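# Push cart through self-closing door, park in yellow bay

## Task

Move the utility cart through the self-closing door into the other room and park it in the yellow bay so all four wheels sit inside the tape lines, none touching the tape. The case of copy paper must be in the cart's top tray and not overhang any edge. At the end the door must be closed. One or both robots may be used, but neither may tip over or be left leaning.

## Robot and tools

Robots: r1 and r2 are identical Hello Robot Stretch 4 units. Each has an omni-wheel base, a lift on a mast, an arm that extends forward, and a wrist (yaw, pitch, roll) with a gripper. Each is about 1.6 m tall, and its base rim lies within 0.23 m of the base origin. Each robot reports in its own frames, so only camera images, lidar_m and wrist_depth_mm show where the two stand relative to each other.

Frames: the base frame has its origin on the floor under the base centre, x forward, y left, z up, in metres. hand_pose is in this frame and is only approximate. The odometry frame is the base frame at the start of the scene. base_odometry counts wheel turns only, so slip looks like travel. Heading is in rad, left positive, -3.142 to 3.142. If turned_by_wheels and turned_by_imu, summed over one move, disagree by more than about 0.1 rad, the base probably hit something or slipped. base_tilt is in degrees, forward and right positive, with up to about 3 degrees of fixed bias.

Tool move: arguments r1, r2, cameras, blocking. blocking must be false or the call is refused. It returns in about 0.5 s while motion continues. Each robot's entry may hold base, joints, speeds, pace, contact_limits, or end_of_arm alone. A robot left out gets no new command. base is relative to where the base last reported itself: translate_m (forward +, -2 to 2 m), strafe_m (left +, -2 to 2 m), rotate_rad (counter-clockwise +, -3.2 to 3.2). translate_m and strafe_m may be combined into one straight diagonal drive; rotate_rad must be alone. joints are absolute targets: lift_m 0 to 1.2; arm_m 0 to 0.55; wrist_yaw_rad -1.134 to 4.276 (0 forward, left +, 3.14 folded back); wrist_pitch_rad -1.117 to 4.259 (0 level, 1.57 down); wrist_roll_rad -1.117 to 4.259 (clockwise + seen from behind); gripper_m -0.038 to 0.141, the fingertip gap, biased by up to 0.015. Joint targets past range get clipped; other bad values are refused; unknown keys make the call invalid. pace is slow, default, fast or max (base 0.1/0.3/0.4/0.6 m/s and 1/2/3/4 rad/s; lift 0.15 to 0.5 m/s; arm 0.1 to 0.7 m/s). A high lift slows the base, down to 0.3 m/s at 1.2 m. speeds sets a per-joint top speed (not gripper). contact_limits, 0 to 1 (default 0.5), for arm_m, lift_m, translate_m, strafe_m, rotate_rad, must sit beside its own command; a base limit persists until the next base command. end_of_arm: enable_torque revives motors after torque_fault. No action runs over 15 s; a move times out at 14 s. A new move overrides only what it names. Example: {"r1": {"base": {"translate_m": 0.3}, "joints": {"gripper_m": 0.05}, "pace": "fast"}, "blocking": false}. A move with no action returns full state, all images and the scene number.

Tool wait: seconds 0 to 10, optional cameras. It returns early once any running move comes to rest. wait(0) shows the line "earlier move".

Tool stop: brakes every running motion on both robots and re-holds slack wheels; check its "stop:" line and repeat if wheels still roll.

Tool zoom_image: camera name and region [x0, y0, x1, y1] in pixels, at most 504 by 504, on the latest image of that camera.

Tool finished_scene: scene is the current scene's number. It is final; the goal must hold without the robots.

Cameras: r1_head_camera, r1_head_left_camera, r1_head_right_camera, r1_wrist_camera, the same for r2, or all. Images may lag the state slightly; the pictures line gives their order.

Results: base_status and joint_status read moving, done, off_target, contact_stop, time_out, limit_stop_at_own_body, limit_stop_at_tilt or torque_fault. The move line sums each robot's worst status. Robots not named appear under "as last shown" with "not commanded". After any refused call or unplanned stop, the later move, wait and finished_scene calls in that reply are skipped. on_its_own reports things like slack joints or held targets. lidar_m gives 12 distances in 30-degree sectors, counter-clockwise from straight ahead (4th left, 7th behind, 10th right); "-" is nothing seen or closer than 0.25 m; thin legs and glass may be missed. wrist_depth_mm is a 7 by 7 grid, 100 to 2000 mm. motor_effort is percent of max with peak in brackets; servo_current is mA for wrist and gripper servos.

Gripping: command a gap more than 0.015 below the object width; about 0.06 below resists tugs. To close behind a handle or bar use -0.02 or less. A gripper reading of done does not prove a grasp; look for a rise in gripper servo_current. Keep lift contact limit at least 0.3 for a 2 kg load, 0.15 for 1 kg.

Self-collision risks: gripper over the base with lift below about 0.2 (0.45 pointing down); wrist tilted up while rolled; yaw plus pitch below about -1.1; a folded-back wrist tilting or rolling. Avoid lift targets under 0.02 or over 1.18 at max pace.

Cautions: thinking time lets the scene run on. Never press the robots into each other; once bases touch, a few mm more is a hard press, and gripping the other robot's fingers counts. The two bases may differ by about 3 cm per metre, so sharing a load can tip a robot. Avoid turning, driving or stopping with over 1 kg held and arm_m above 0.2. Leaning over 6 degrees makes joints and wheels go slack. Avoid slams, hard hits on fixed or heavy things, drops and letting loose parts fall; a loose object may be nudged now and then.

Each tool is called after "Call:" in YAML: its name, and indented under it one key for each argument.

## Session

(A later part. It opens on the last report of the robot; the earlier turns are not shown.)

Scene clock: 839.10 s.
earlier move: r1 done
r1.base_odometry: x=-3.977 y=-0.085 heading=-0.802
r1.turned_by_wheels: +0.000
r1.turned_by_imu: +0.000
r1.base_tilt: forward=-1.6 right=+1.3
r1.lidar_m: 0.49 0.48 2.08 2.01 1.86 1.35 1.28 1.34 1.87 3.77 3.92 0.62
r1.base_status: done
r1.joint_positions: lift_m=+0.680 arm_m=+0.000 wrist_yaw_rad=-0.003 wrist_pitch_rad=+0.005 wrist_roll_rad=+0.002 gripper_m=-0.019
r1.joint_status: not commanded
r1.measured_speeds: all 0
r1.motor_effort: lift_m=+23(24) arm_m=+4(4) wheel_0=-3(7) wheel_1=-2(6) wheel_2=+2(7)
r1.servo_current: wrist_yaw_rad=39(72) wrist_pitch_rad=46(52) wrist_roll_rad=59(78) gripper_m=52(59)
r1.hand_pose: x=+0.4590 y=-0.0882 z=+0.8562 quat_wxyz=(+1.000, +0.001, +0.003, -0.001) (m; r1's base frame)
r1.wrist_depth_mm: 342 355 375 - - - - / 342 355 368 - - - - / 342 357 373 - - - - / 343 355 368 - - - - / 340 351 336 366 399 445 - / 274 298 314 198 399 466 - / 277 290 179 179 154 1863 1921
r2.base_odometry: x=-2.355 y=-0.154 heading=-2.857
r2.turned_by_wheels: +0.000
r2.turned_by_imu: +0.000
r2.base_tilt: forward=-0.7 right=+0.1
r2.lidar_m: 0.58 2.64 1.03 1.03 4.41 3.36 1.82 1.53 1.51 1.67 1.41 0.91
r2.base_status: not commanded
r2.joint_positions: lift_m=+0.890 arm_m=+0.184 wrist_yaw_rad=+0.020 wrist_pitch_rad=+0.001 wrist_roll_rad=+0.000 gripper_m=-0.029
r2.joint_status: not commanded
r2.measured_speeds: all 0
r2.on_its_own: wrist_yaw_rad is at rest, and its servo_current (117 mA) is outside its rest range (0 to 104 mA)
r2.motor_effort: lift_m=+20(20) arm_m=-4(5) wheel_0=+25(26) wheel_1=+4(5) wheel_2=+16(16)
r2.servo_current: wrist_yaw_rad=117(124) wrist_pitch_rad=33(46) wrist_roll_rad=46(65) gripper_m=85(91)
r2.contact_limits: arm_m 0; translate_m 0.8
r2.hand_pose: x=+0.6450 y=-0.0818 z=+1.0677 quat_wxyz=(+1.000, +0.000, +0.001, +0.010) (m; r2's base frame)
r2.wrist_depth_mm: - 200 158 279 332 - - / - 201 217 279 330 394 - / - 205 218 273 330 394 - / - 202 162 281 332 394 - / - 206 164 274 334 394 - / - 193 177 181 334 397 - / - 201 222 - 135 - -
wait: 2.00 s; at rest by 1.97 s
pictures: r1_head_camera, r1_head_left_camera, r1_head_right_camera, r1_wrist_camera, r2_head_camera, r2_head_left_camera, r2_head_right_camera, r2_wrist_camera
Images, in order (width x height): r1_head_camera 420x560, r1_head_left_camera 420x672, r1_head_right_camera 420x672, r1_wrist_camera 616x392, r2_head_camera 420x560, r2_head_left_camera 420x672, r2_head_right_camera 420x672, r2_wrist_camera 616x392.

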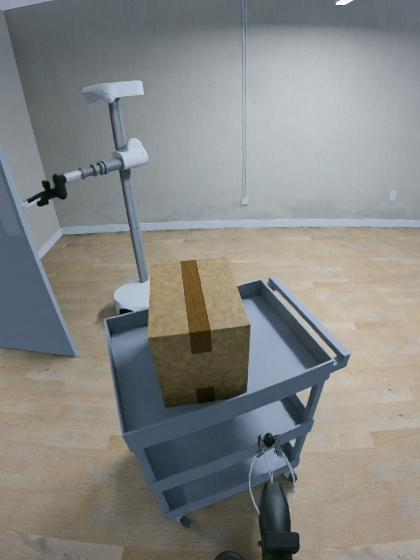

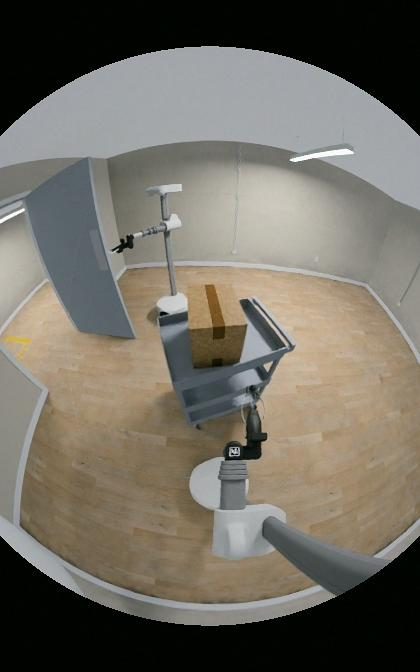

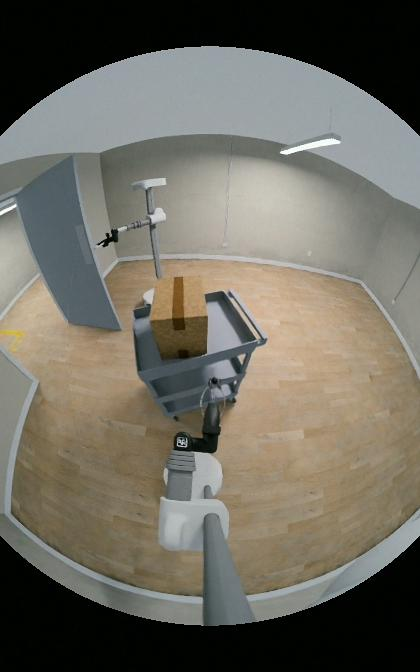

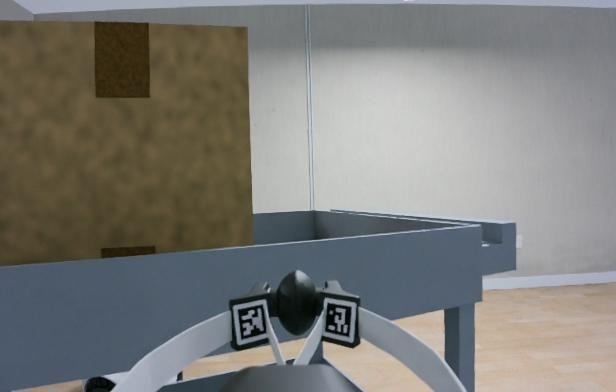

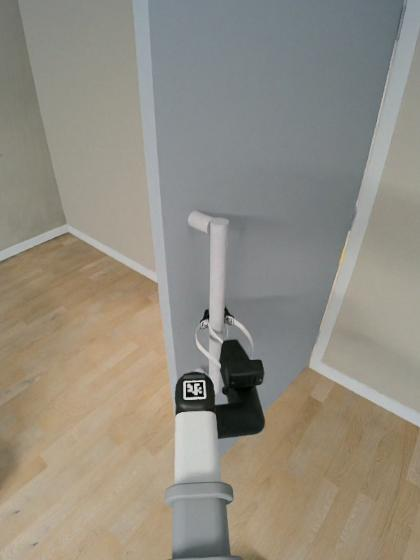

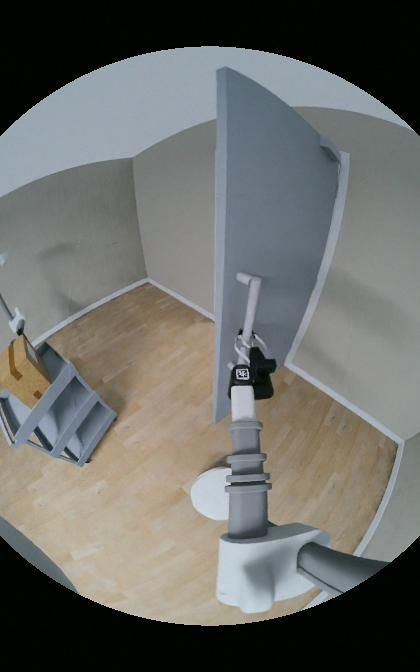

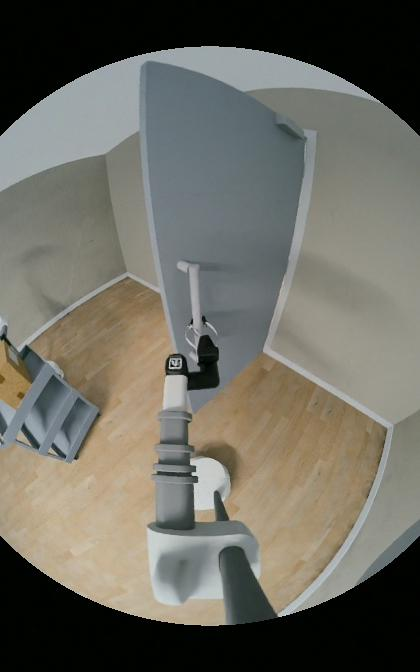

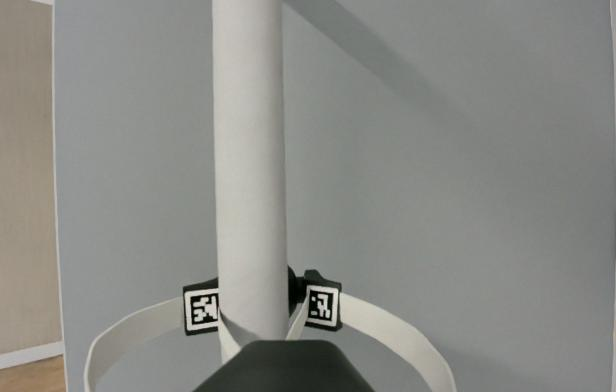

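Call:
move:
  blocking: false
  r1: {"base":{"translate_m":-0.1,"strafe_m":0.32},"pace":"slow"}

Call:
wait:
  seconds: 4.5
  cameras: ["r1_head_camera","r1_wrist_camera"]

Scene clock: 856.87 s.
move: r1 moving
r1.base_odometry: x=-3.971 y=-0.074 heading=-0.802
r1.turned_by_wheels: +0.000
r1.turned_by_imu: +0.000
r1.base_tilt: forward=-1.6 right=+1.3
r1.lidar_m: 0.49 0.48 2.09 2.01 1.83 1.35 1.27 1.36 1.90 3.79 3.90 0.60
r1.base_status: translate_m moving; strafe_m moving
r1.joint_positions: lift_m=+0.680 arm_m=+0.000 wrist_yaw_rad=-0.003 wrist_pitch_rad=+0.005 wrist_roll_rad=+0.002 gripper_m=-0.019
r1.joint_status: not commanded
r1.measured_speeds: translate_m=-0.015 strafe_m=+0.049 rotate_rad=+0.000 lift_m=+0.000 arm_m=+0.000 wrist_yaw_rad=+0.000 wrist_pitch_rad=+0.000 wrist_roll_rad=+0.000
r1.motor_effort: lift_m=+23(24) arm_m=+4(4) wheel_0=-7(9) wheel_1=+6(7) wheel_2=+4(4)
r1.servo_current: wrist_yaw_rad=52(72) wrist_pitch_rad=52(52) wrist_roll_rad=39(65) gripper_m=52(52)
r1.hand_pose: x=+0.4590 y=-0.0882 z=+0.8562 quat_wxyz=(+1.000, +0.001, +0.003, -0.001) (m; r1's base frame)
r1.wrist_depth_mm: 343 357 375 - - - - / 340 353 370 - - - - / 343 359 373 - - - - / 342 353 373 - - - - / 340 353 340 364 397 439 - / 273 297 315 198 399 462 - / 276 290 171 179 154 1921 1983
r2.base_odometry: x=-2.355 y=-0.154 heading=-2.857
r2.turned_by_wheels: +0.000
r2.turned_by_imu: +0.000
r2.base_tilt: forward=-0.7 right=+0.0
r2.lidar_m: 0.56 2.63 1.01 1.04 4.40 3.40 1.81 1.54 1.51 1.67 1.40 0.89
r2.base_status: not commanded
r2.joint_positions: lift_m=+0.890 arm_m=+0.184 wrist_yaw_rad=+0.020 wrist_pitch_rad=+0.001 wrist_roll_rad=+0.000 gripper_m=-0.029
r2.joint_status: not commanded
r2.measured_speeds: all 0
r2.motor_effort: lift_m=+20(20) arm_m=-4(5) wheel_0=+25(25) wheel_1=+4(4) wheel_2=+16(16)
r2.servo_current: wrist_yaw_rad=111(117) wrist_pitch_rad=39(52) wrist_roll_rad=59(59) gripper_m=85(85)
r2.contact_limits: arm_m 0; translate_m 0.8
r2.hand_pose: x=+0.6450 y=-0.0818 z=+1.0677 quat_wxyz=(+1.000, +0.000, +0.001, +0.010) (m; r2's base frame)
r2.wrist_depth_mm: - 200 157 281 332 - - / - 201 217 281 332 394 - / - 206 217 274 332 394 - / - 202 161 281 334 394 - / - 205 164 273 332 394 - / - 193 177 180 334 397 - / - 201 223 - 135 - -
pictures: none

Scene clock: 860.97 s.
earlier move: r1 done
r1.base_odometry: x=-3.817 y=+0.209 heading=-0.802
r1.turned_by_wheels: +0.000
r1.turned_by_imu: +0.001
r1.base_tilt: forward=-1.6 right=+1.3
r1.lidar_m: 0.53 1.68 1.76 1.68 1.72 1.24 1.19 1.24 1.75 4.11 4.28 0.59
r1.base_status: done
r1.joint_positions: lift_m=+0.680 arm_m=+0.000 wrist_yaw_rad=-0.003 wrist_pitch_rad=+0.005 wrist_roll_rad=+0.002 gripper_m=-0.019
r1.joint_status: not commanded
r1.measured_speeds: all 0
r1.motor_effort: lift_m=+23(24) arm_m=+4(4) wheel_0=-3(9) wheel_1=+4(7) wheel_2=+1(5)
r1.servo_current: wrist_yaw_rad=33(72) wrist_pitch_rad=46(59) wrist_roll_rad=59(72) gripper_m=46(52)
r1.hand_pose: x=+0.4590 y=-0.0882 z=+0.8562 quat_wxyz=(+1.000, +0.001, +0.003, -0.001) (m; r1's base frame)
r1.wrist_depth_mm: - - - - - - - / 1281 - - 699 452 473 - / 1255 - - 603 452 477 - / - - - 609 455 477 - / - - 480 338 373 415 466 / - - 418 199 366 427 - / - - 171 180 144 - -
r2.base_odometry: x=-2.355 y=-0.154 heading=-2.857
r2.turned_by_wheels: +0.000
r2.turned_by_imu: +0.001
r2.base_tilt: forward=-0.7 right=+0.0
r2.lidar_m: 0.56 2.62 1.02 1.03 4.45 3.36 1.85 1.51 1.52 1.70 1.40 0.89
r2.base_status: not commanded
r2.joint_positions: lift_m=+0.890 arm_m=+0.184 wrist_yaw_rad=+0.020 wrist_pitch_rad=+0.001 wrist_roll_rad=+0.000 gripper_m=-0.029
r2.joint_status: not commanded
r2.measured_speeds: all 0
r2.on_its_own: wrist_yaw_rad is at rest, and its servo_current (117 mA) is outside its rest range (0 to 104 mA)
r2.motor_effort: lift_m=+20(20) arm_m=-4(5) wheel_0=+25(26) wheel_1=+4(5) wheel_2=+16(17)
r2.servo_current: wrist_yaw_rad=117(124) wrist_pitch_rad=39(52) wrist_roll_rad=52(65) gripper_m=85(91)
r2.contact_limits: arm_m 0; translate_m 0.8
r2.hand_pose: x=+0.6450 y=-0.0818 z=+1.0677 quat_wxyz=(+1.000, +0.000, +0.001, +0.010) (m; r2's base frame)
r2.wrist_depth_mm: - 201 158 281 332 - - / - 201 218 279 332 394 - / - 205 218 274 332 394 - / - 202 161 281 332 397 - / - 206 164 274 330 394 - / - 193 177 180 332 397 - / - 201 223 - 135 - -
wait: 4.10 of 4.5 s (r1 has come to rest)
pictures: r1_head_camera, r1_wrist_camera
Images, in order (width x height): r1_head_camera 420x560, r1_wrist_camera 616x392.

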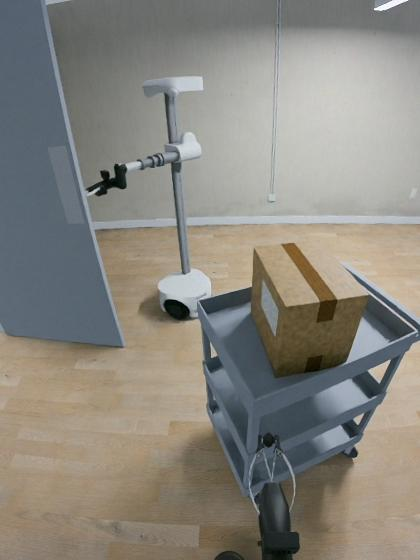

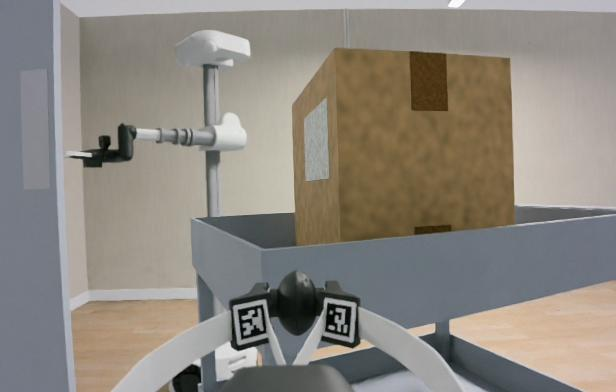

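Call:
move:
  blocking: false
  r1: {"base":{"translate_m":0.15,"strafe_m":-0.08},"pace":"slow"}

Call:
wait:
  seconds: 3
  cameras: ["r1_wrist_camera"]

Call:
move:
  blocking: false
  r1: {"base":{"translate_m":0.25},"pace":"slow","contact_limits":{"translate_m":0.5}}

Call:
wait:
  seconds: 4
  cameras: ["r1_wrist_camera","r1_head_camera"]

Scene clock: 870.20 s.
move: r1 moving
r1.base_odometry: x=-3.813 y=+0.195 heading=-0.802
r1.turned_by_wheels: +0.000
r1.turned_by_imu: +0.000
r1.base_tilt: forward=-1.6 right=+1.2
r1.lidar_m: 0.51 1.67 1.79 1.69 1.72 1.25 1.21 1.27 1.74 4.08 4.25 0.58
r1.base_status: translate_m moving; strafe_m moving
r1.joint_positions: lift_m=+0.680 arm_m=+0.000 wrist_yaw_rad=-0.003 wrist_pitch_rad=+0.005 wrist_roll_rad=+0.002 gripper_m=-0.019
r1.joint_status: not commanded
r1.measured_speeds: translate_m=+0.047 strafe_m=-0.026 rotate_rad=+0.000 lift_m=+0.000 arm_m=+0.000 wrist_yaw_rad=+0.000 wrist_pitch_rad=+0.000 wrist_roll_rad=+0.000
r1.motor_effort: lift_m=+23(24) arm_m=+4(4) wheel_0=+6(8) wheel_1=+5(5) wheel_2=-6(6)
r1.servo_current: wrist_yaw_rad=52(59) wrist_pitch_rad=52(52) wrist_roll_rad=46(72) gripper_m=52(52)
r1.hand_pose: x=+0.4590 y=-0.0882 z=+0.8562 quat_wxyz=(+1.000, +0.001, +0.003, -0.001) (m; r1's base frame)
r1.wrist_depth_mm: - - - - - - - / 1308 - - 559 442 462 - / 1281 - - 559 445 466 - / - - - 574 445 469 - / - - 500 330 362 410 452 / - - 368 199 357 410 - / - - 171 179 144 - 1983
r2.base_odometry: x=-2.355 y=-0.154 heading=-2.857
r2.turned_by_wheels: +0.000
r2.turned_by_imu: +0.000
r2.base_tilt: forward=-0.6 right=+0.0
r2.lidar_m: 0.57 2.64 1.03 1.03 4.43 3.39 1.85 1.54 1.52 1.70 1.38 0.89
r2.base_status: not commanded
r2.joint_positions: lift_m=+0.890 arm_m=+0.184 wrist_yaw_rad=+0.020 wrist_pitch_rad=+0.001 wrist_roll_rad=+0.000 gripper_m=-0.029
r2.joint_status: not commanded
r2.measured_speeds: all 0
r2.motor_effort: lift_m=+20(20) arm_m=-4(4) wheel_0=+25(26) wheel_1=+4(4) wheel_2=+16(16)
r2.servo_current: wrist_yaw_rad=111(124) wrist_pitch_rad=39(39) wrist_roll_rad=46(65) gripper_m=91(91)
r2.contact_limits: arm_m 0; translate_m 0.8
r2.hand_pose: x=+0.6450 y=-0.0818 z=+1.0677 quat_wxyz=(+1.000, +0.000, +0.001, +0.010) (m; r2's base frame)
r2.wrist_depth_mm: - 200 158 279 332 - - / - 201 218 279 332 394 - / - 205 217 274 332 394 - / - 202 162 281 332 394 - / - 206 164 273 334 394 - / - 193 177 180 334 394 - / - 200 224 - 135 - -
pictures: none

Scene clock: 872.63 s.
earlier move: r1 done
r1.base_odometry: x=-3.770 y=+0.046 heading=-0.801
r1.turned_by_wheels: +0.000
r1.turned_by_imu: +0.000
r1.base_tilt: forward=-1.6 right=+1.3
r1.lidar_m: 0.40 1.58 1.82 1.77 1.85 1.39 1.34 1.40 1.93 4.02 4.15 0.51
r1.base_status: done
r1.joint_positions: lift_m=+0.680 arm_m=+0.000 wrist_yaw_rad=-0.003 wrist_pitch_rad=+0.005 wrist_roll_rad=+0.002 gripper_m=-0.019
r1.joint_status: not commanded
r1.measured_speeds: all 0
r1.motor_effort: lift_m=+23(24) arm_m=+4(4) wheel_0=+4(9) wheel_1=+2(6) wheel_2=+0(8)
r1.servo_current: wrist_yaw_rad=39(65) wrist_pitch_rad=46(59) wrist_roll_rad=52(72) gripper_m=46(52)
r1.hand_pose: x=+0.4590 y=-0.0882 z=+0.8563 quat_wxyz=(+1.000, +0.001, +0.003, -0.001) (m; r1's base frame)
r1.wrist_depth_mm: - - 312 320 330 349 - / - - 1661 319 336 347 - / - - 1661 320 336 349 - / - - 1708 320 336 349 - / - 564 314 322 327 303 332 / 191 203 211 198 264 297 332 / 189 195 213 183 162 303 1921
r2.base_odometry: x=-2.355 y=-0.154 heading=-2.857
r2.turned_by_wheels: +0.000
r2.turned_by_imu: +0.000
r2.base_tilt: forward=-0.7 right=+0.0
r2.lidar_m: 0.54 2.66 0.99 1.01 4.43 3.39 1.85 1.52 1.51 1.67 1.40 0.89
r2.base_status: not commanded
r2.joint_positions: lift_m=+0.890 arm_m=+0.184 wrist_yaw_rad=+0.020 wrist_pitch_rad=+0.001 wrist_roll_rad=+0.000 gripper_m=-0.029
r2.joint_status: not commanded
r2.measured_speeds: all 0
r2.on_its_own: wrist_yaw_rad is at rest, and its servo_current (111 mA) is outside its rest range (0 to 104 mA)
r2.motor_effort: lift_m=+20(20) arm_m=-4(5) wheel_0=+25(26) wheel_1=+4(4) wheel_2=+16(16)
r2.servo_current: wrist_yaw_rad=111(124) wrist_pitch_rad=39(46) wrist_roll_rad=52(65) gripper_m=85(91)
r2.contact_limits: arm_m 0; translate_m 0.8
r2.hand_pose: x=+0.6450 y=-0.0818 z=+1.0677 quat_wxyz=(+1.000, +0.000, +0.001, +0.010) (m; r2's base frame)
r2.wrist_depth_mm: - 200 158 281 332 - - / - 200 217 279 330 394 - / - 205 218 273 332 394 - / - 202 161 279 332 392 - / - 206 164 274 332 392 - / - 193 177 180 334 392 - / - 202 222 - 135 - -
wait: 2.43 of 3 s (r1 has come to rest)
pictures: r1_wrist_camera
Images, in order (width x height): r1_wrist_camera 616x392.

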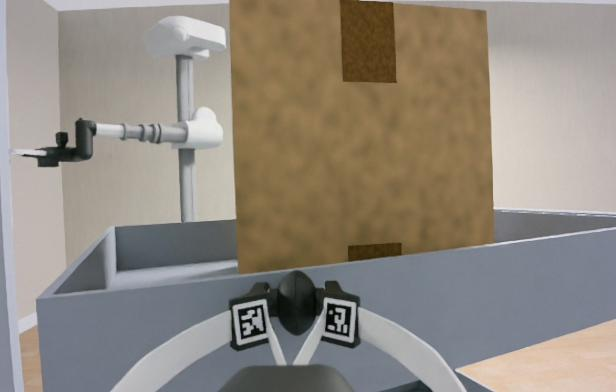

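Scene clock: 873.13 s.
move: r1 moving
r1.base_odometry: x=-3.762 y=+0.037 heading=-0.801
r1.turned_by_wheels: +0.000
r1.turned_by_imu: +0.000
r1.base_tilt: forward=-1.5 right=+1.3
r1.lidar_m: 0.40 1.58 1.85 1.78 1.85 1.39 1.31 1.42 1.96 4.02 4.17 0.47
r1.base_status: translate_m moving
r1.joint_positions: lift_m=+0.680 arm_m=+0.000 wrist_yaw_rad=-0.003 wrist_pitch_rad=+0.005 wrist_roll_rad=+0.002 gripper_m=-0.019
r1.joint_status: not commanded
r1.measured_speeds: translate_m=+0.056 strafe_m=-0.002 rotate_rad=+0.003 lift_m=+0.000 arm_m=+0.000 wrist_yaw_rad=+0.000 wrist_pitch_rad=-0.001 wrist_roll_rad=+0.000
r1.motor_effort: lift_m=+23(24) arm_m=+4(4) wheel_0=+8(10) wheel_1=+7(7) wheel_2=-10(11)
r1.servo_current: wrist_yaw_rad=52(59) wrist_pitch_rad=33(52) wrist_roll_rad=46(59) gripper_m=52(52)
r1.contact_limits: translate_m 0.5
r1.hand_pose: x=+0.4590 y=-0.0882 z=+0.8565 quat_wxyz=(+1.000, +0.001, +0.002, -0.001) (m; r1's base frame)
r1.wrist_depth_mm: - - 309 317 332 345 - / - - 1708 317 332 345 - / - - 1576 319 332 347 - / - - 1708 319 334 347 - / - 521 312 320 325 301 330 / 191 204 211 198 265 296 330 / 187 196 214 183 162 300 1863
r2.base_odometry: x=-2.355 y=-0.154 heading=-2.857
r2.turned_by_wheels: +0.000
r2.turned_by_imu: +0.000
r2.base_tilt: forward=-0.7 right=+0.0
r2.lidar_m: 0.57 2.63 1.00 1.00 4.41 3.40 1.83 1.52 1.53 1.71 1.41 0.89
r2.base_status: not commanded
r2.joint_positions: lift_m=+0.890 arm_m=+0.184 wrist_yaw_rad=+0.020 wrist_pitch_rad=+0.001 wrist_roll_rad=+0.000 gripper_m=-0.029
r2.joint_status: not commanded
r2.measured_speeds: all 0
r2.motor_effort: lift_m=+20(20) arm_m=-5(5) wheel_0=+25(26) wheel_1=+4(4) wheel_2=+16(16)
r2.servo_current: wrist_yaw_rad=111(124) wrist_pitch_rad=39(46) wrist_roll_rad=46(59) gripper_m=85(91)
r2.contact_limits: arm_m 0; translate_m 0.8
r2.hand_pose: x=+0.6450 y=-0.0818 z=+1.0677 quat_wxyz=(+1.000, +0.000, +0.001, +0.010) (m; r2's base frame)
r2.wrist_depth_mm: - 200 158 281 334 - - / - 202 216 281 332 394 - / - 204 218 273 330 394 - / - 202 162 281 332 394 - / - 205 164 273 332 394 - / - 193 177 180 332 394 - / - 202 222 - 135 - -
pictures: none

Scene clock: 876.40 s.
earlier move: r1 done
r1.base_odometry: x=-3.596 y=-0.134 heading=-0.801
r1.turned_by_wheels: +0.000
r1.turned_by_imu: -0.001
r1.base_tilt: forward=-1.6 right=+1.3
r1.lidar_m: 0.41 0.37 1.68 1.76 1.86 1.65 1.57 1.66 2.29 4.00 4.17 0.46
r1.base_status: done
r1.joint_positions: lift_m=+0.680 arm_m=+0.000 wrist_yaw_rad=-0.003 wrist_pitch_rad=+0.004 wrist_roll_rad=+0.002 gripper_m=-0.020
r1.joint_status: not commanded
r1.measured_speeds: all 0
r1.motor_effort: lift_m=+23(24) arm_m=+4(4) wheel_0=+3(10) wheel_1=+4(8) wheel_2=-2(12)
r1.servo_current: wrist_yaw_rad=52(65) wrist_pitch_rad=52(52) wrist_roll_rad=39(72) gripper_m=46(52)
r1.contact_limits: translate_m 0.5
r1.hand_pose: x=+0.4590 y=-0.0882 z=+0.8568 quat_wxyz=(+1.000, +0.001, +0.002, -0.001) (m; r1's base frame)
r1.wrist_depth_mm: 256 263 271 277 - - - / 256 264 271 277 - - - / 257 264 271 277 - - - / 257 264 272 278 - - - / 257 264 273 278 257 283 310 / 191 206 212 199 258 283 310 / 190 200 215 184 170 290 336
r2.base_odometry: x=-2.355 y=-0.154 heading=-2.857
r2.turned_by_wheels: +0.000
r2.turned_by_imu: +0.000
r2.base_tilt: forward=-0.7 right=+0.0
r2.lidar_m: 0.56 2.66 0.77 0.80 4.44 3.37 1.84 1.53 1.51 1.67 1.40 0.88
r2.base_status: not commanded
r2.joint_positions: lift_m=+0.890 arm_m=+0.184 wrist_yaw_rad=+0.020 wrist_pitch_rad=+0.001 wrist_roll_rad=+0.000 gripper_m=-0.029
r2.joint_status: not commanded
r2.measured_speeds: all 0
r2.motor_effort: lift_m=+20(20) arm_m=-4(5) wheel_0=+25(26) wheel_1=+4(5) wheel_2=+17(17)
r2.servo_current: wrist_yaw_rad=98(124) wrist_pitch_rad=39(46) wrist_roll_rad=46(59) gripper_m=85(91)
r2.contact_limits: arm_m 0; translate_m 0.8
r2.hand_pose: x=+0.6450 y=-0.0818 z=+1.0677 quat_wxyz=(+1.000, +0.000, +0.001, +0.010) (m; r2's base frame)
r2.wrist_depth_mm: - 201 158 278 332 - - / - 201 218 279 332 397 - / - 205 218 274 332 394 - / - 201 161 281 332 392 - / - 206 164 273 330 392 - / - 193 177 180 332 397 - / - 200 224 - 135 - -
wait: 3.27 of 4 s (r1 has come to rest)
pictures: r1_head_camera, r1_wrist_camera
Images, in order (width x height): r1_head_camera 420x560, r1_wrist_camera 616x392.

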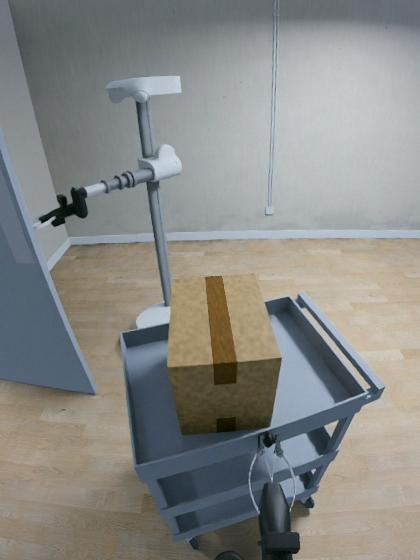

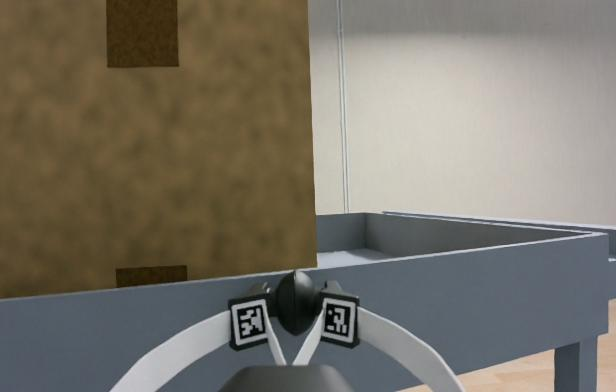

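Call:
move:
  blocking: false
  r1: {"base":{"translate_m":-0.13,"strafe_m":0.2},"pace":"slow"}

Call:
wait:
  seconds: 3.5

Call:
move:
  blocking: false
  r1: {"base":{"translate_m":0.28},"pace":"slow","contact_limits":{"translate_m":0.5}}

Call:
wait:
  seconds: 4
  cameras: ["r1_wrist_camera","r1_head_camera","r2_head_left_camera"]

Scene clock: 903.23 s.
move: r1 moving
r1.base_odometry: x=-3.593 y=-0.122 heading=-0.801
r1.turned_by_wheels: +0.000
r1.turned_by_imu: +0.000
r1.base_tilt: forward=-1.6 right=+1.3
r1.lidar_m: 0.39 0.39 1.68 1.76 1.85 1.64 1.57 1.64 2.30 4.03 4.21 0.50
r1.base_status: translate_m moving; strafe_m moving
r1.joint_positions: lift_m=+0.680 arm_m=+0.000 wrist_yaw_rad=-0.003 wrist_pitch_rad=+0.004 wrist_roll_rad=+0.002 gripper_m=-0.020
r1.joint_status: not commanded
r1.measured_speeds: translate_m=-0.027 strafe_m=+0.040 rotate_rad=-0.003 lift_m=+0.000 arm_m=+0.000 wrist_yaw_rad=+0.000 wrist_pitch_rad=+0.000 wrist_roll_rad=+0.000
r1.motor_effort: lift_m=+23(23) arm_m=+4(4) wheel_0=-4(8) wheel_1=+4(8) wheel_2=+4(6)
r1.servo_current: wrist_yaw_rad=65(65) wrist_pitch_rad=39(52) wrist_roll_rad=59(59) gripper_m=46(52)
r1.hand_pose: x=+0.4590 y=-0.0882 z=+0.8568 quat_wxyz=(+1.000, +0.001, +0.002, -0.001) (m; r1's base frame)
r1.wrist_depth_mm: 259 267 273 282 - - - / 260 268 276 281 - - - / 260 268 276 282 - - - / 260 268 276 282 - - - / 262 270 277 283 262 287 314 / 194 208 216 199 262 287 317 / 192 203 216 183 162 293 357
r2: as last shown
r2.lidar_m: 0.58 2.63 0.76 0.79 4.41 3.40 1.83 1.53 1.53 1.68 1.41 0.90
r2.motor_effort: lift_m=+20(20) arm_m=-4(4) wheel_0=+25(26) wheel_1=+4(4) wheel_2=+16(16)
r2.servo_current: wrist_yaw_rad=98(117) wrist_pitch_rad=46(46) wrist_roll_rad=46(59) gripper_m=85(91)
r2.contact_limits: arm_m 0; translate_m 0.8
r2.wrist_depth_mm: - 200 158 279 334 - - / - 200 217 281 332 392 - / - 205 217 273 332 394 - / - 202 161 282 332 392 - / - 206 164 273 332 394 - / - 193 177 180 334 394 - / - 200 222 - 135 - -
pictures: none

Scene clock: 906.40 s.
earlier move: r1 done
r1.base_odometry: x=-3.543 y=+0.098 heading=-0.801
r1.turned_by_wheels: +0.000
r1.turned_by_imu: +0.001
r1.base_tilt: forward=-1.6 right=+1.3
r1.lidar_m: 0.49 1.37 1.88 1.57 1.65 1.51 1.46 1.54 2.11 4.22 4.36 0.55
r1.base_status: done
r1.joint_positions: lift_m=+0.680 arm_m=+0.000 wrist_yaw_rad=-0.003 wrist_pitch_rad=+0.004 wrist_roll_rad=+0.002 gripper_m=-0.020
r1.joint_status: not commanded
r1.measured_speeds: all 0
r1.motor_effort: lift_m=+23(23) arm_m=+4(4) wheel_0=-4(10) wheel_1=+2(8) wheel_2=+2(6)
r1.servo_current: wrist_yaw_rad=39(72) wrist_pitch_rad=46(52) wrist_roll_rad=39(72) gripper_m=46(52)
r1.hand_pose: x=+0.4590 y=-0.0882 z=+0.8568 quat_wxyz=(+1.000, +0.001, +0.002, -0.001) (m; r1's base frame)
r1.wrist_depth_mm: - - - - - - - / - - - 392 402 410 - / 1205 - 1661 389 404 415 - / - - - 394 399 413 - / - - 282 315 343 364 399 / - - 272 193 330 364 415 / - - 180 180 143 - 1921
r2.base_odometry: x=-2.355 y=-0.154 heading=-2.857
r2.turned_by_wheels: +0.000
r2.turned_by_imu: +0.000
r2.base_tilt: forward=-0.7 right=+0.1
r2.lidar_m: 0.58 2.61 0.76 0.78 4.43 3.39 1.82 1.53 1.50 1.68 1.41 0.88
r2.base_status: not commanded
r2.joint_positions: lift_m=+0.890 arm_m=+0.184 wrist_yaw_rad=+0.020 wrist_pitch_rad=+0.001 wrist_roll_rad=+0.000 gripper_m=-0.029
r2.joint_status: not commanded
r2.measured_speeds: all 0
r2.on_its_own: wrist_yaw_rad is at rest, and its servo_current (111 mA) is outside its rest range (0 to 104 mA)
r2.motor_effort: lift_m=+20(20) arm_m=-4(5) wheel_0=+25(26) wheel_1=+4(5) wheel_2=+16(17)
r2.servo_current: wrist_yaw_rad=111(124) wrist_pitch_rad=46(46) wrist_roll_rad=52(59) gripper_m=85(91)
r2.contact_limits: arm_m 0; translate_m 0.8
r2.hand_pose: x=+0.6450 y=-0.0818 z=+1.0677 quat_wxyz=(+1.000, +0.000, +0.001, +0.010) (m; r2's base frame)
r2.wrist_depth_mm: - 200 158 279 332 - - / - 200 217 279 332 399 - / - 205 218 273 334 394 - / - 202 162 279 330 394 - / - 206 164 274 334 394 - / - 194 178 180 334 399 - / - 202 224 - 135 - -
wait: 3.17 of 3.5 s (r1 has come to rest)
pictures: none

Scene clock: 906.90 s.
move: r1 moving
r1.base_odometry: x=-3.535 y=+0.090 heading=-0.801
r1.turned_by_wheels: +0.000
r1.turned_by_imu: +0.000
r1.base_tilt: forward=-1.6 right=+1.3
r1.lidar_m: 0.48 1.38 1.89 1.57 1.63 1.54 1.47 1.54 2.15 4.22 4.36 0.54
r1.base_status: translate_m moving
r1.joint_positions: lift_m=+0.680 arm_m=+0.000 wrist_yaw_rad=-0.003 wrist_pitch_rad=+0.004 wrist_roll_rad=+0.002 gripper_m=-0.020
r1.joint_status: not commanded
r1.measured_speeds: translate_m=+0.048 strafe_m=+0.000 rotate_rad=+0.000 lift_m=+0.000 arm_m=+0.000 wrist_yaw_rad=+0.000 wrist_pitch_rad=+0.000 wrist_roll_rad=+0.000
r1.motor_effort: lift_m=+23(23) arm_m=+4(4) wheel_0=+4(5) wheel_1=+5(5) wheel_2=-5(6)
r1.servo_current: wrist_yaw_rad=59(59) wrist_pitch_rad=39(46) wrist_roll_rad=39(65) gripper_m=46(52)
r1.contact_limits: translate_m 0.5
r1.hand_pose: x=+0.4590 y=-0.0882 z=+0.8568 quat_wxyz=(+1.000, +0.001, +0.002, -0.001) (m; r1's base frame)
r1.wrist_depth_mm: - - - 379 - - - / - - - 379 389 404 - / 1160 - 1618 379 387 399 - / - - - 379 392 399 - / - - 276 377 330 353 384 / - - 263 193 319 351 387 / - 1863 265 180 144 - 1983
r2.base_odometry: x=-2.355 y=-0.154 heading=-2.857
r2.turned_by_wheels: +0.000
r2.turned_by_imu: +0.000
r2.base_tilt: forward=-0.7 right=+0.0
r2.lidar_m: 0.55 2.62 0.77 0.78 4.43 3.38 1.82 1.54 1.51 1.67 1.40 0.88
r2.base_status: not commanded
r2.joint_positions: lift_m=+0.890 arm_m=+0.184 wrist_yaw_rad=+0.020 wrist_pitch_rad=+0.001 wrist_roll_rad=+0.000 gripper_m=-0.029
r2.joint_status: not commanded
r2.measured_speeds: all 0
r2.motor_effort: lift_m=+20(20) arm_m=-4(5) wheel_0=+25(26) wheel_1=+4(4) wheel_2=+16(16)
r2.servo_current: wrist_yaw_rad=98(117) wrist_pitch_rad=46(46) wrist_roll_rad=52(52) gripper_m=85(91)
r2.contact_limits: arm_m 0; translate_m 0.8
r2.hand_pose: x=+0.6450 y=-0.0818 z=+1.0677 quat_wxyz=(+1.000, +0.000, +0.001, +0.010) (m; r2's base frame)
r2.wrist_depth_mm: - 200 158 281 334 - - / - 201 219 281 332 394 - / - 205 218 274 332 397 - / - 202 162 278 332 394 - / - 206 164 273 334 397 - / - 193 177 181 334 394 - / - 200 222 - 135 - -
pictures: none

Scene clock: 910.50 s.
earlier move: r1 done
r1.base_odometry: x=-3.348 y=-0.102 heading=-0.801
r1.turned_by_wheels: +0.000
r1.turned_by_imu: +0.002
r1.base_tilt: forward=-1.6 right=+1.3
r1.lidar_m: 0.41 0.44 1.47 1.56 1.65 1.80 1.73 1.79 2.50 4.21 4.22 0.46
r1.base_status: done
r1.joint_positions: lift_m=+0.680 arm_m=+0.000 wrist_yaw_rad=-0.003 wrist_pitch_rad=+0.003 wrist_roll_rad=+0.002 gripper_m=-0.020
r1.joint_status: not commanded
r1.measured_speeds: all 0
r1.motor_effort: lift_m=+23(23) arm_m=+4(4) wheel_0=+5(10) wheel_1=+4(8) wheel_2=-4(14)
r1.servo_current: wrist_yaw_rad=52(72) wrist_pitch_rad=39(52) wrist_roll_rad=46(65) gripper_m=52(59)
r1.contact_limits: translate_m 0.5
r1.hand_pose: x=+0.4590 y=-0.0882 z=+0.8568 quat_wxyz=(+1.000, +0.001, +0.002, -0.001) (m; r1's base frame)
r1.wrist_depth_mm: - 296 293 290 289 - - / - 297 294 293 289 - - / 991 298 296 291 289 - - / - 297 294 293 290 - - / 480 300 296 293 293 257 265 / 208 216 208 200 244 255 266 / 210 214 223 183 240 257 266
r2.base_odometry: x=-2.355 y=-0.154 heading=-2.857
r2.turned_by_wheels: +0.000
r2.turned_by_imu: +0.001
r2.base_tilt: forward=-0.7 right=+0.0
r2.lidar_m: 0.58 2.64 0.56 0.61 4.43 3.39 1.82 1.52 1.51 1.67 1.40 0.90
r2.base_status: not commanded
r2.joint_positions: lift_m=+0.890 arm_m=+0.184 wrist_yaw_rad=+0.020 wrist_pitch_rad=+0.001 wrist_roll_rad=+0.000 gripper_m=-0.029
r2.joint_status: not commanded
r2.measured_speeds: all 0
r2.on_its_own: wrist_yaw_rad is at rest, and its servo_current (117 mA) is outside its rest range (0 to 104 mA)
r2.motor_effort: lift_m=+20(20) arm_m=-4(5) wheel_0=+25(26) wheel_1=+4(5) wheel_2=+16(17)
r2.servo_current: wrist_yaw_rad=117(124) wrist_pitch_rad=39(46) wrist_roll_rad=39(65) gripper_m=85(91)
r2.contact_limits: arm_m 0; translate_m 0.8
r2.hand_pose: x=+0.6450 y=-0.0818 z=+1.0677 quat_wxyz=(+1.000, +0.000, +0.001, +0.010) (m; r2's base frame)
r2.wrist_depth_mm: - 200 158 281 332 - - / - 201 218 279 332 397 - / - 205 217 273 332 394 - / - 200 162 281 332 394 - / - 206 164 274 332 397 - / - 193 177 181 332 397 - / - 202 222 - 135 - -
wait: 3.60 of 4 s (r1 has come to rest)
pictures: r1_head_camera, r1_wrist_camera, r2_head_left_camera
Images, in order (width x height): r1_head_camera 420x560, r1_wrist_camera 616x392, r2_head_left_camera 420x672.

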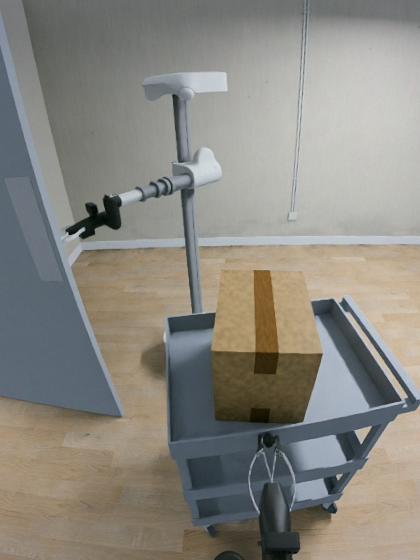

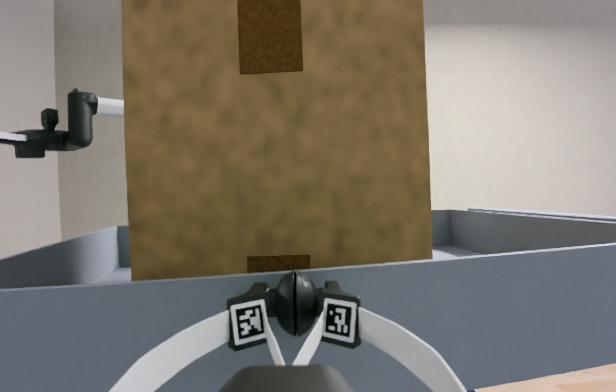

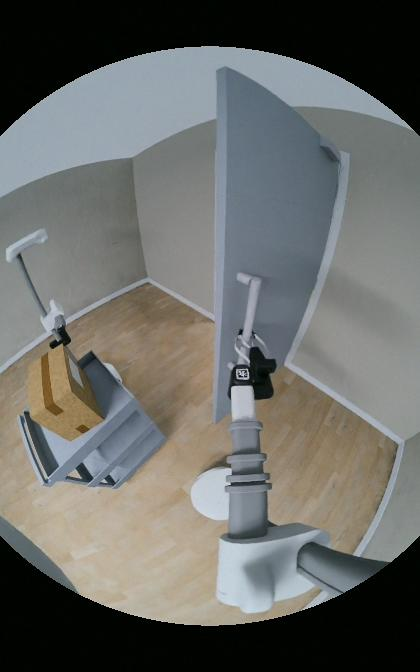

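Call:
move:
  blocking: false
  r1: {"base":{"translate_m":-0.15}}

Call:
wait:
  seconds: 1.5

Call:
move:
  blocking: false
  r1: {"base":{"strafe_m":-1.65},"joints":{"wrist_roll_rad":1.57,"lift_m":0.678,"gripper_m":0.12}}

Call:
wait:
  seconds: 7

Call:
move:
  blocking: false
  r1: {"base":{"rotate_rad":1.68}}

Call:
wait:
  seconds: 3
  cameras: ["r1_head_camera","r1_head_left_camera","r1_wrist_camera"]

Scene clock: 924.90 s.
move: r1 moving
r1.base_odometry: x=-3.370 y=-0.080 heading=-0.801
r1.turned_by_wheels: +0.000
r1.turned_by_imu: +0.000
r1.base_tilt: forward=-1.6 right=+1.2
r1.lidar_m: 0.45 0.46 1.49 1.57 1.66 1.78 1.70 1.79 2.49 4.22 4.29 0.50
r1.base_status: translate_m moving
r1.joint_positions: lift_m=+0.680 arm_m=+0.000 wrist_yaw_rad=-0.003 wrist_pitch_rad=+0.003 wrist_roll_rad=+0.002 gripper_m=-0.020
r1.joint_status: not commanded
r1.measured_speeds: translate_m=-0.121 strafe_m=+0.000 rotate_rad=-0.003 lift_m=+0.000 arm_m=+0.000 wrist_yaw_rad=+0.000 wrist_pitch_rad=+0.000 wrist_roll_rad=+0.000
r1.motor_effort: lift_m=+23(23) arm_m=+4(4) wheel_0=-5(7) wheel_1=-3(7) wheel_2=+8(9)
r1.servo_current: wrist_yaw_rad=52(59) wrist_pitch_rad=46(52) wrist_roll_rad=46(59) gripper_m=46(52)
r1.hand_pose: x=+0.4590 y=-0.0882 z=+0.8568 quat_wxyz=(+1.000, +0.001, +0.002, -0.001) (m; r1's base frame)
r1.wrist_depth_mm: - - 320 315 315 - - / - 976 320 315 315 - - / - 991 320 317 315 - - / - - 322 317 317 - - / 469 325 322 319 319 286 296 / 233 241 247 198 271 285 294 / 234 237 248 183 154 287 1708
r2.base_odometry: x=-2.355 y=-0.154 heading=-2.857
r2.turned_by_wheels: +0.000
r2.turned_by_imu: +0.000
r2.base_tilt: forward=-0.6 right=+0.0
r2.lidar_m: 0.57 2.67 0.56 0.62 4.42 3.40 1.87 1.52 1.52 1.70 1.41 0.89
r2.base_status: not commanded
r2.joint_positions: lift_m=+0.890 arm_m=+0.184 wrist_yaw_rad=+0.020 wrist_pitch_rad=+0.001 wrist_roll_rad=+0.000 gripper_m=-0.029
r2.joint_status: not commanded
r2.measured_speeds: all 0
r2.motor_effort: lift_m=+20(20) arm_m=-4(4) wheel_0=+25(26) wheel_1=+4(5) wheel_2=+16(16)
r2.servo_current: wrist_yaw_rad=117(124) wrist_pitch_rad=39(46) wrist_roll_rad=39(52) gripper_m=85(91)
r2.contact_limits: arm_m 0; translate_m 0.8
r2.hand_pose: x=+0.6450 y=-0.0818 z=+1.0677 quat_wxyz=(+1.000, +0.000, +0.001, +0.010) (m; r2's base frame)
r2.wrist_depth_mm: - 200 157 281 334 - - / - 200 217 281 332 394 - / - 205 218 273 332 394 - / - 202 161 282 332 394 - / - 206 164 276 330 392 - / - 193 177 180 332 397 - / - 202 222 - 135 - -
pictures: none

Scene clock: 926.23 s.
earlier move: r1 done
r1.base_odometry: x=-3.453 y=+0.005 heading=-0.801
r1.turned_by_wheels: +0.000
r1.turned_by_imu: +0.000
r1.base_tilt: forward=-1.6 right=+1.3
r1.lidar_m: 0.57 1.27 1.71 1.58 1.66 1.66 1.59 1.68 2.31 4.23 4.38 0.60
r1.base_status: done
r1.joint_positions: lift_m=+0.680 arm_m=+0.000 wrist_yaw_rad=-0.003 wrist_pitch_rad=+0.003 wrist_roll_rad=+0.002 gripper_m=-0.020
r1.joint_status: not commanded
r1.measured_speeds: all 0
r1.motor_effort: lift_m=+23(23) arm_m=+4(4) wheel_0=-3(9) wheel_1=-2(7) wheel_2=+1(10)
r1.servo_current: wrist_yaw_rad=59(65) wrist_pitch_rad=46(52) wrist_roll_rad=52(59) gripper_m=46(52)
r1.hand_pose: x=+0.4590 y=-0.0882 z=+0.8568 quat_wxyz=(+1.000, +0.001, +0.002, -0.001) (m; r1's base frame)
r1.wrist_depth_mm: - - - - - - - / - - 442 439 - - - / - - 445 436 - - - / - - 445 442 439 - - / - 357 370 384 402 418 439 / 343 353 364 198 402 424 462 / 353 353 164 163 144 1863 1808
r2.base_odometry: x=-2.355 y=-0.154 heading=-2.857
r2.turned_by_wheels: +0.000
r2.turned_by_imu: +0.000
r2.base_tilt: forward=-0.7 right=+0.0
r2.lidar_m: 0.56 2.64 0.55 0.62 4.41 3.37 1.85 1.54 1.51 1.70 1.40 0.89
r2.base_status: not commanded
r2.joint_positions: lift_m=+0.890 arm_m=+0.184 wrist_yaw_rad=+0.020 wrist_pitch_rad=+0.001 wrist_roll_rad=+0.000 gripper_m=-0.029
r2.joint_status: not commanded
r2.measured_speeds: all 0
r2.on_its_own: wrist_yaw_rad is at rest, and its servo_current (111 mA) is outside its rest range (0 to 104 mA)
r2.motor_effort: lift_m=+20(20) arm_m=-4(5) wheel_0=+25(26) wheel_1=+4(5) wheel_2=+16(16)
r2.servo_current: wrist_yaw_rad=111(130) wrist_pitch_rad=39(46) wrist_roll_rad=39(65) gripper_m=91(91)
r2.contact_limits: arm_m 0; translate_m 0.8
r2.hand_pose: x=+0.6450 y=-0.0818 z=+1.0677 quat_wxyz=(+1.000, +0.000, +0.001, +0.010) (m; r2's base frame)
r2.wrist_depth_mm: - 200 158 281 332 - - / - 202 217 281 332 394 - / - 206 217 273 332 394 - / - 202 161 279 332 397 - / - 205 164 273 336 394 - / - 193 177 180 334 394 - / - 200 223 - 135 - -
wait: 1.33 of 1.5 s (r1 has come to rest)
pictures: none

Scene clock: 926.73 s.
move: r1 moving
r1.base_odometry: x=-3.479 y=-0.020 heading=-0.801
r1.turned_by_wheels: +0.000
r1.turned_by_imu: +0.000
r1.base_tilt: forward=-1.6 right=+1.3
r1.lidar_m: 0.56 0.59 1.69 1.60 1.69 1.65 1.57 1.65 2.30 4.17 4.34 0.63
r1.base_status: strafe_m moving
r1.joint_positions: lift_m=+0.678 arm_m=+0.000 wrist_yaw_rad=-0.003 wrist_pitch_rad=+0.003 wrist_roll_rad=+0.582 gripper_m=+0.005
r1.joint_status: lift_m moving; wrist_roll_rad moving; gripper_m moving
r1.measured_speeds: translate_m=+0.000 strafe_m=-0.140 rotate_rad=+0.001 lift_m=+0.000 arm_m=+0.000 wrist_yaw_rad=+0.000 wrist_pitch_rad=+0.000 wrist_roll_rad=+1.820
r1.motor_effort: lift_m=+13(23) arm_m=+4(4) wheel_0=+8(9) wheel_1=-8(10) wheel_2=+1(1)
r1.servo_current: wrist_yaw_rad=52(59) wrist_pitch_rad=46(52) wrist_roll_rad=91(124) gripper_m=78(78)
r1.hand_pose: x=+0.4590 y=-0.0882 z=+0.8557 quat_wxyz=(+0.958, +0.287, +0.001, -0.002) (m; r1's base frame)
r1.wrist_depth_mm: - - - - - - - / - 1499 433 - - - 452 / - 439 436 433 - 427 436 / - 442 442 436 404 418 469 / - 1160 442 389 397 - 1808 / - - 362 204 183 - 1430 / 1008 349 362 161 145 - -
r2.base_odometry: x=-2.355 y=-0.154 heading=-2.857
r2.turned_by_wheels: +0.000
r2.turned_by_imu: +0.000
r2.base_tilt: forward=-0.7 right=+0.0
r2.lidar_m: 0.57 2.64 0.54 0.59 4.44 3.41 1.82 1.53 1.51 1.70 1.41 0.90
r2.base_status: not commanded
r2.joint_positions: lift_m=+0.890 arm_m=+0.184 wrist_yaw_rad=+0.020 wrist_pitch_rad=+0.001 wrist_roll_rad=+0.000 gripper_m=-0.029
r2.joint_status: not commanded
r2.measured_speeds: all 0
r2.motor_effort: lift_m=+20(20) arm_m=-4(4) wheel_0=+25(26) wheel_1=+4(5) wheel_2=+16(16)
r2.servo_current: wrist_yaw_rad=117(117) wrist_pitch_rad=33(46) wrist_roll_rad=46(46) gripper_m=85(91)
r2.contact_limits: arm_m 0; translate_m 0.8
r2.hand_pose: x=+0.6450 y=-0.0818 z=+1.0677 quat_wxyz=(+1.000, +0.000, +0.001, +0.010) (m; r2's base frame)
r2.wrist_depth_mm: - 201 158 279 332 - - / - 200 217 281 332 397 - / - 205 218 274 332 394 - / - 202 162 281 330 394 - / - 205 164 273 334 394 - / - 193 177 180 332 397 - / - 200 223 - 135 - -
pictures: none

Scene clock: 933.07 s.
earlier move: r1 done
r1.base_odometry: x=-4.638 y=-1.143 heading=-0.801
r1.turned_by_wheels: +0.000
r1.turned_by_imu: -0.012
r1.base_tilt: forward=-1.6 right=+1.3
r1.lidar_m: 3.13 2.31 1.30 3.21 2.28 1.67 1.59 1.65 2.29 2.58 2.68 3.26
r1.base_status: done
r1.joint_positions: lift_m=+0.678 arm_m=+0.000 wrist_yaw_rad=-0.003 wrist_pitch_rad=+0.003 wrist_roll_rad=+1.568 gripper_m=+0.120
r1.joint_status: all done
r1.measured_speeds: all 0
r1.motor_effort: lift_m=+13(23) arm_m=+4(4) wheel_0=-1(11) wheel_1=+0(10) wheel_2=+0(2)
r1.servo_current: wrist_yaw_rad=46(78) wrist_pitch_rad=39(52) wrist_roll_rad=52(124) gripper_m=33(91)
r1.hand_pose: x=+0.4590 y=-0.0882 z=+0.8556 quat_wxyz=(+0.708, +0.706, +0.000, -0.002) (m; r1's base frame)
r1.wrist_depth_mm: - - - - - 1708 1205 / - - - - - 1661 1182 / - - - - - 1708 1229 / - - - - - 1756 1229 / - - - - - 1756 1229 / - - - - - 214 1255 / - - - 145 - 1921 1229
r2.base_odometry: x=-2.355 y=-0.154 heading=-2.857
r2.turned_by_wheels: +0.000
r2.turned_by_imu: +0.001
r2.base_tilt: forward=-0.7 right=+0.0
r2.lidar_m: 0.58 2.64 0.55 0.61 4.44 3.37 1.80 1.52 1.52 1.66 1.41 0.88
r2.base_status: not commanded
r2.joint_positions: lift_m=+0.890 arm_m=+0.184 wrist_yaw_rad=+0.020 wrist_pitch_rad=+0.001 wrist_roll_rad=+0.000 gripper_m=-0.029
r2.joint_status: not commanded
r2.measured_speeds: all 0
r2.motor_effort: lift_m=+20(20) arm_m=-4(5) wheel_0=+25(26) wheel_1=+4(5) wheel_2=+16(17)
r2.servo_current: wrist_yaw_rad=104(130) wrist_pitch_rad=46(46) wrist_roll_rad=46(59) gripper_m=85(91)
r2.contact_limits: arm_m 0; translate_m 0.8
r2.hand_pose: x=+0.6450 y=-0.0818 z=+1.0677 quat_wxyz=(+1.000, +0.000, +0.001, +0.010) (m; r2's base frame)
r2.wrist_depth_mm: - 200 158 279 330 - - / - 201 217 281 332 394 - / - 205 218 274 332 392 - / - 202 161 281 334 392 - / - 205 164 273 332 397 - / - 193 177 180 334 394 - / - 201 223 - 135 - -
wait: 6.33 of 7 s (r1 has come to rest)
pictures: none

Scene clock: 933.57 s.
move: r1 moving
r1.base_odometry: x=-4.638 y=-1.143 heading=-0.548
r1.turned_by_wheels: +0.253
r1.turned_by_imu: +0.253
r1.base_tilt: forward=-1.6 right=+1.3
r1.lidar_m: 3.11 1.29 1.29 3.22 1.90 1.57 1.58 1.81 2.55 2.58 2.96 3.11
r1.base_status: rotate_rad moving
r1.joint_positions: lift_m=+0.678 arm_m=+0.000 wrist_yaw_rad=-0.003 wrist_pitch_rad=+0.003 wrist_roll_rad=+1.568 gripper_m=+0.120
r1.joint_status: not commanded
r1.measured_speeds: translate_m=-0.001 strafe_m=-0.001 rotate_rad=+0.975 lift_m=+0.000 arm_m=+0.000 wrist_yaw_rad=+0.000 wrist_pitch_rad=+0.000 wrist_roll_rad=+0.000
r1.motor_effort: lift_m=+13(13) arm_m=+4(4) wheel_0=-8(10) wheel_1=-7(8) wheel_2=-8(8)
r1.servo_current: wrist_yaw_rad=52(78) wrist_pitch_rad=46(46) wrist_roll_rad=26(52) gripper_m=46(46)
r1.hand_pose: x=+0.4590 y=-0.0882 z=+0.8556 quat_wxyz=(+0.708, +0.706, +0.000, -0.002) (m; r1's base frame)
r1.wrist_depth_mm: - - - - - 1661 1160 / - - - - - 1708 1205 / - - - - - 1708 1229 / - - - - - 1756 1255 / - - - - - 1808 1229 / - - - - - 213 1229 / - - - 145 - 1921 1229
r2: as last shown
r2.turned_by_imu: +0.000
r2.lidar_m: 0.57 2.63 0.56 0.62 4.43 3.37 1.84 1.54 1.52 1.68 1.41 0.89
r2.motor_effort: lift_m=+20(20) arm_m=-4(5) wheel_0=+25(25) wheel_1=+4(4) wheel_2=+16(16)
r2.servo_current: wrist_yaw_rad=104(124) wrist_pitch_rad=33(52) wrist_roll_rad=59(59) gripper_m=78(85)
r2.contact_limits: arm_m 0; translate_m 0.8
r2.wrist_depth_mm: - 200 158 279 332 - - / - 200 217 281 332 397 - / - 206 217 272 330 394 - / - 202 161 281 332 394 - / - 206 164 274 332 394 - / - 194 177 180 336 397 - / - 200 223 - 135 - -
pictures: none

Scene clock: 935.20 s.
earlier move: r1 done
r1.base_odometry: x=-4.638 y=-1.143 heading=+0.879
r1.turned_by_wheels: +1.427
r1.turned_by_imu: +1.435
r1.base_tilt: forward=-1.6 right=+1.3
r1.lidar_m: 3.21 2.11 1.62 1.57 1.68 2.54 2.54 2.78 3.22 3.15 1.52 1.29
r1.base_status: done
r1.joint_positions: lift_m=+0.678 arm_m=+0.000 wrist_yaw_rad=-0.002 wrist_pitch_rad=+0.003 wrist_roll_rad=+1.568 gripper_m=+0.120
r1.joint_status: not commanded
r1.measured_speeds: all 0
r1.motor_effort: lift_m=+13(13) arm_m=+4(4) wheel_0=-1(10) wheel_1=+0(8) wheel_2=-1(8)
r1.servo_current: wrist_yaw_rad=46(78) wrist_pitch_rad=52(52) wrist_roll_rad=52(72) gripper_m=46(46)
r1.hand_pose: x=+0.4591 y=-0.0880 z=+0.8556 quat_wxyz=(+0.708, +0.706, +0.001, -0.002) (m; r1's base frame)
r1.wrist_depth_mm: - - - - - 1576 1182 / - - - - - 1756 1205 / - - - - - 1708 1229 / - - - - - 1756 1255 / - - - - - 1808 1229 / - - - - - 214 1229 / - - - 145 - 1983 1229
r2.base_odometry: x=-2.355 y=-0.154 heading=-2.857
r2.turned_by_wheels: +0.000
r2.turned_by_imu: +0.000
r2.base_tilt: forward=-0.7 right=+0.1
r2.lidar_m: 0.59 2.62 0.55 0.61 4.42 3.39 1.86 1.54 1.52 1.70 1.38 0.89
r2.base_status: not commanded
r2.joint_positions: lift_m=+0.890 arm_m=+0.184 wrist_yaw_rad=+0.020 wrist_pitch_rad=+0.001 wrist_roll_rad=+0.000 gripper_m=-0.029
r2.joint_status: not commanded
r2.measured_speeds: all 0
r2.on_its_own: wrist_yaw_rad is at rest, and its servo_current (111 mA) is outside its rest range (0 to 104 mA)
r2.motor_effort: lift_m=+20(20) arm_m=-5(5) wheel_0=+25(26) wheel_1=+4(5) wheel_2=+16(16)
r2.servo_current: wrist_yaw_rad=111(124) wrist_pitch_rad=39(52) wrist_roll_rad=52(65) gripper_m=78(91)
r2.contact_limits: arm_m 0; translate_m 0.8
r2.hand_pose: x=+0.6450 y=-0.0818 z=+1.0677 quat_wxyz=(+1.000, +0.000, +0.001, +0.010) (m; r2's base frame)
r2.wrist_depth_mm: - 200 158 279 332 - - / - 201 217 279 334 394 - / - 205 218 274 332 392 - / - 202 161 281 334 397 - / - 206 164 272 334 394 - / - 194 178 180 332 394 - / - 201 223 - 135 - -
wait: 1.63 of 3 s (r1 has come to rest)
pictures: r1_head_camera, r1_head_left_camera, r1_wrist_camera
Images, in order (width x height): r1_head_camera 420x560, r1_head_left_camera 420x672, r1_wrist_camera 616x392.

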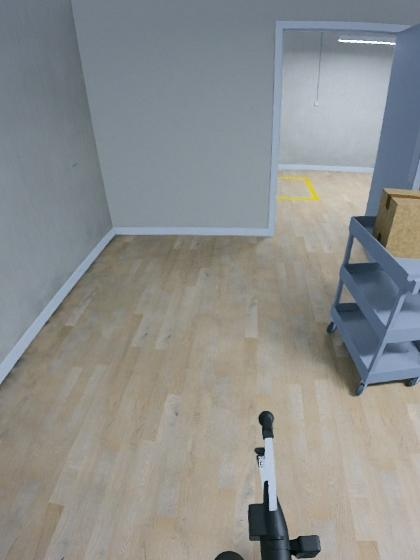

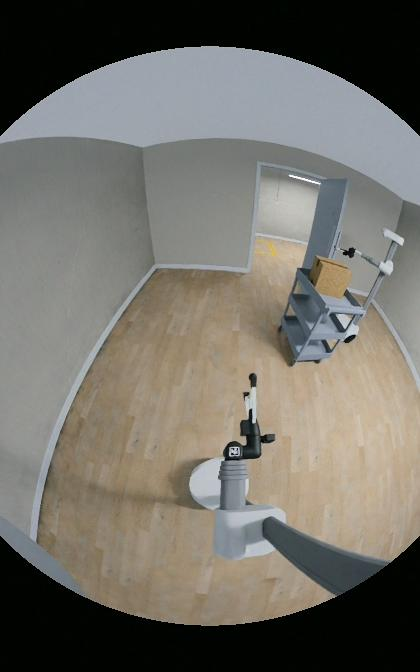

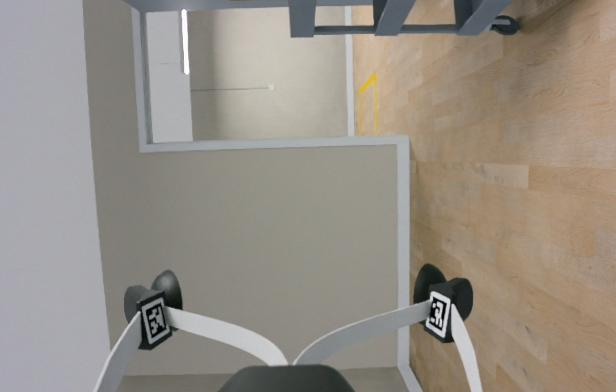

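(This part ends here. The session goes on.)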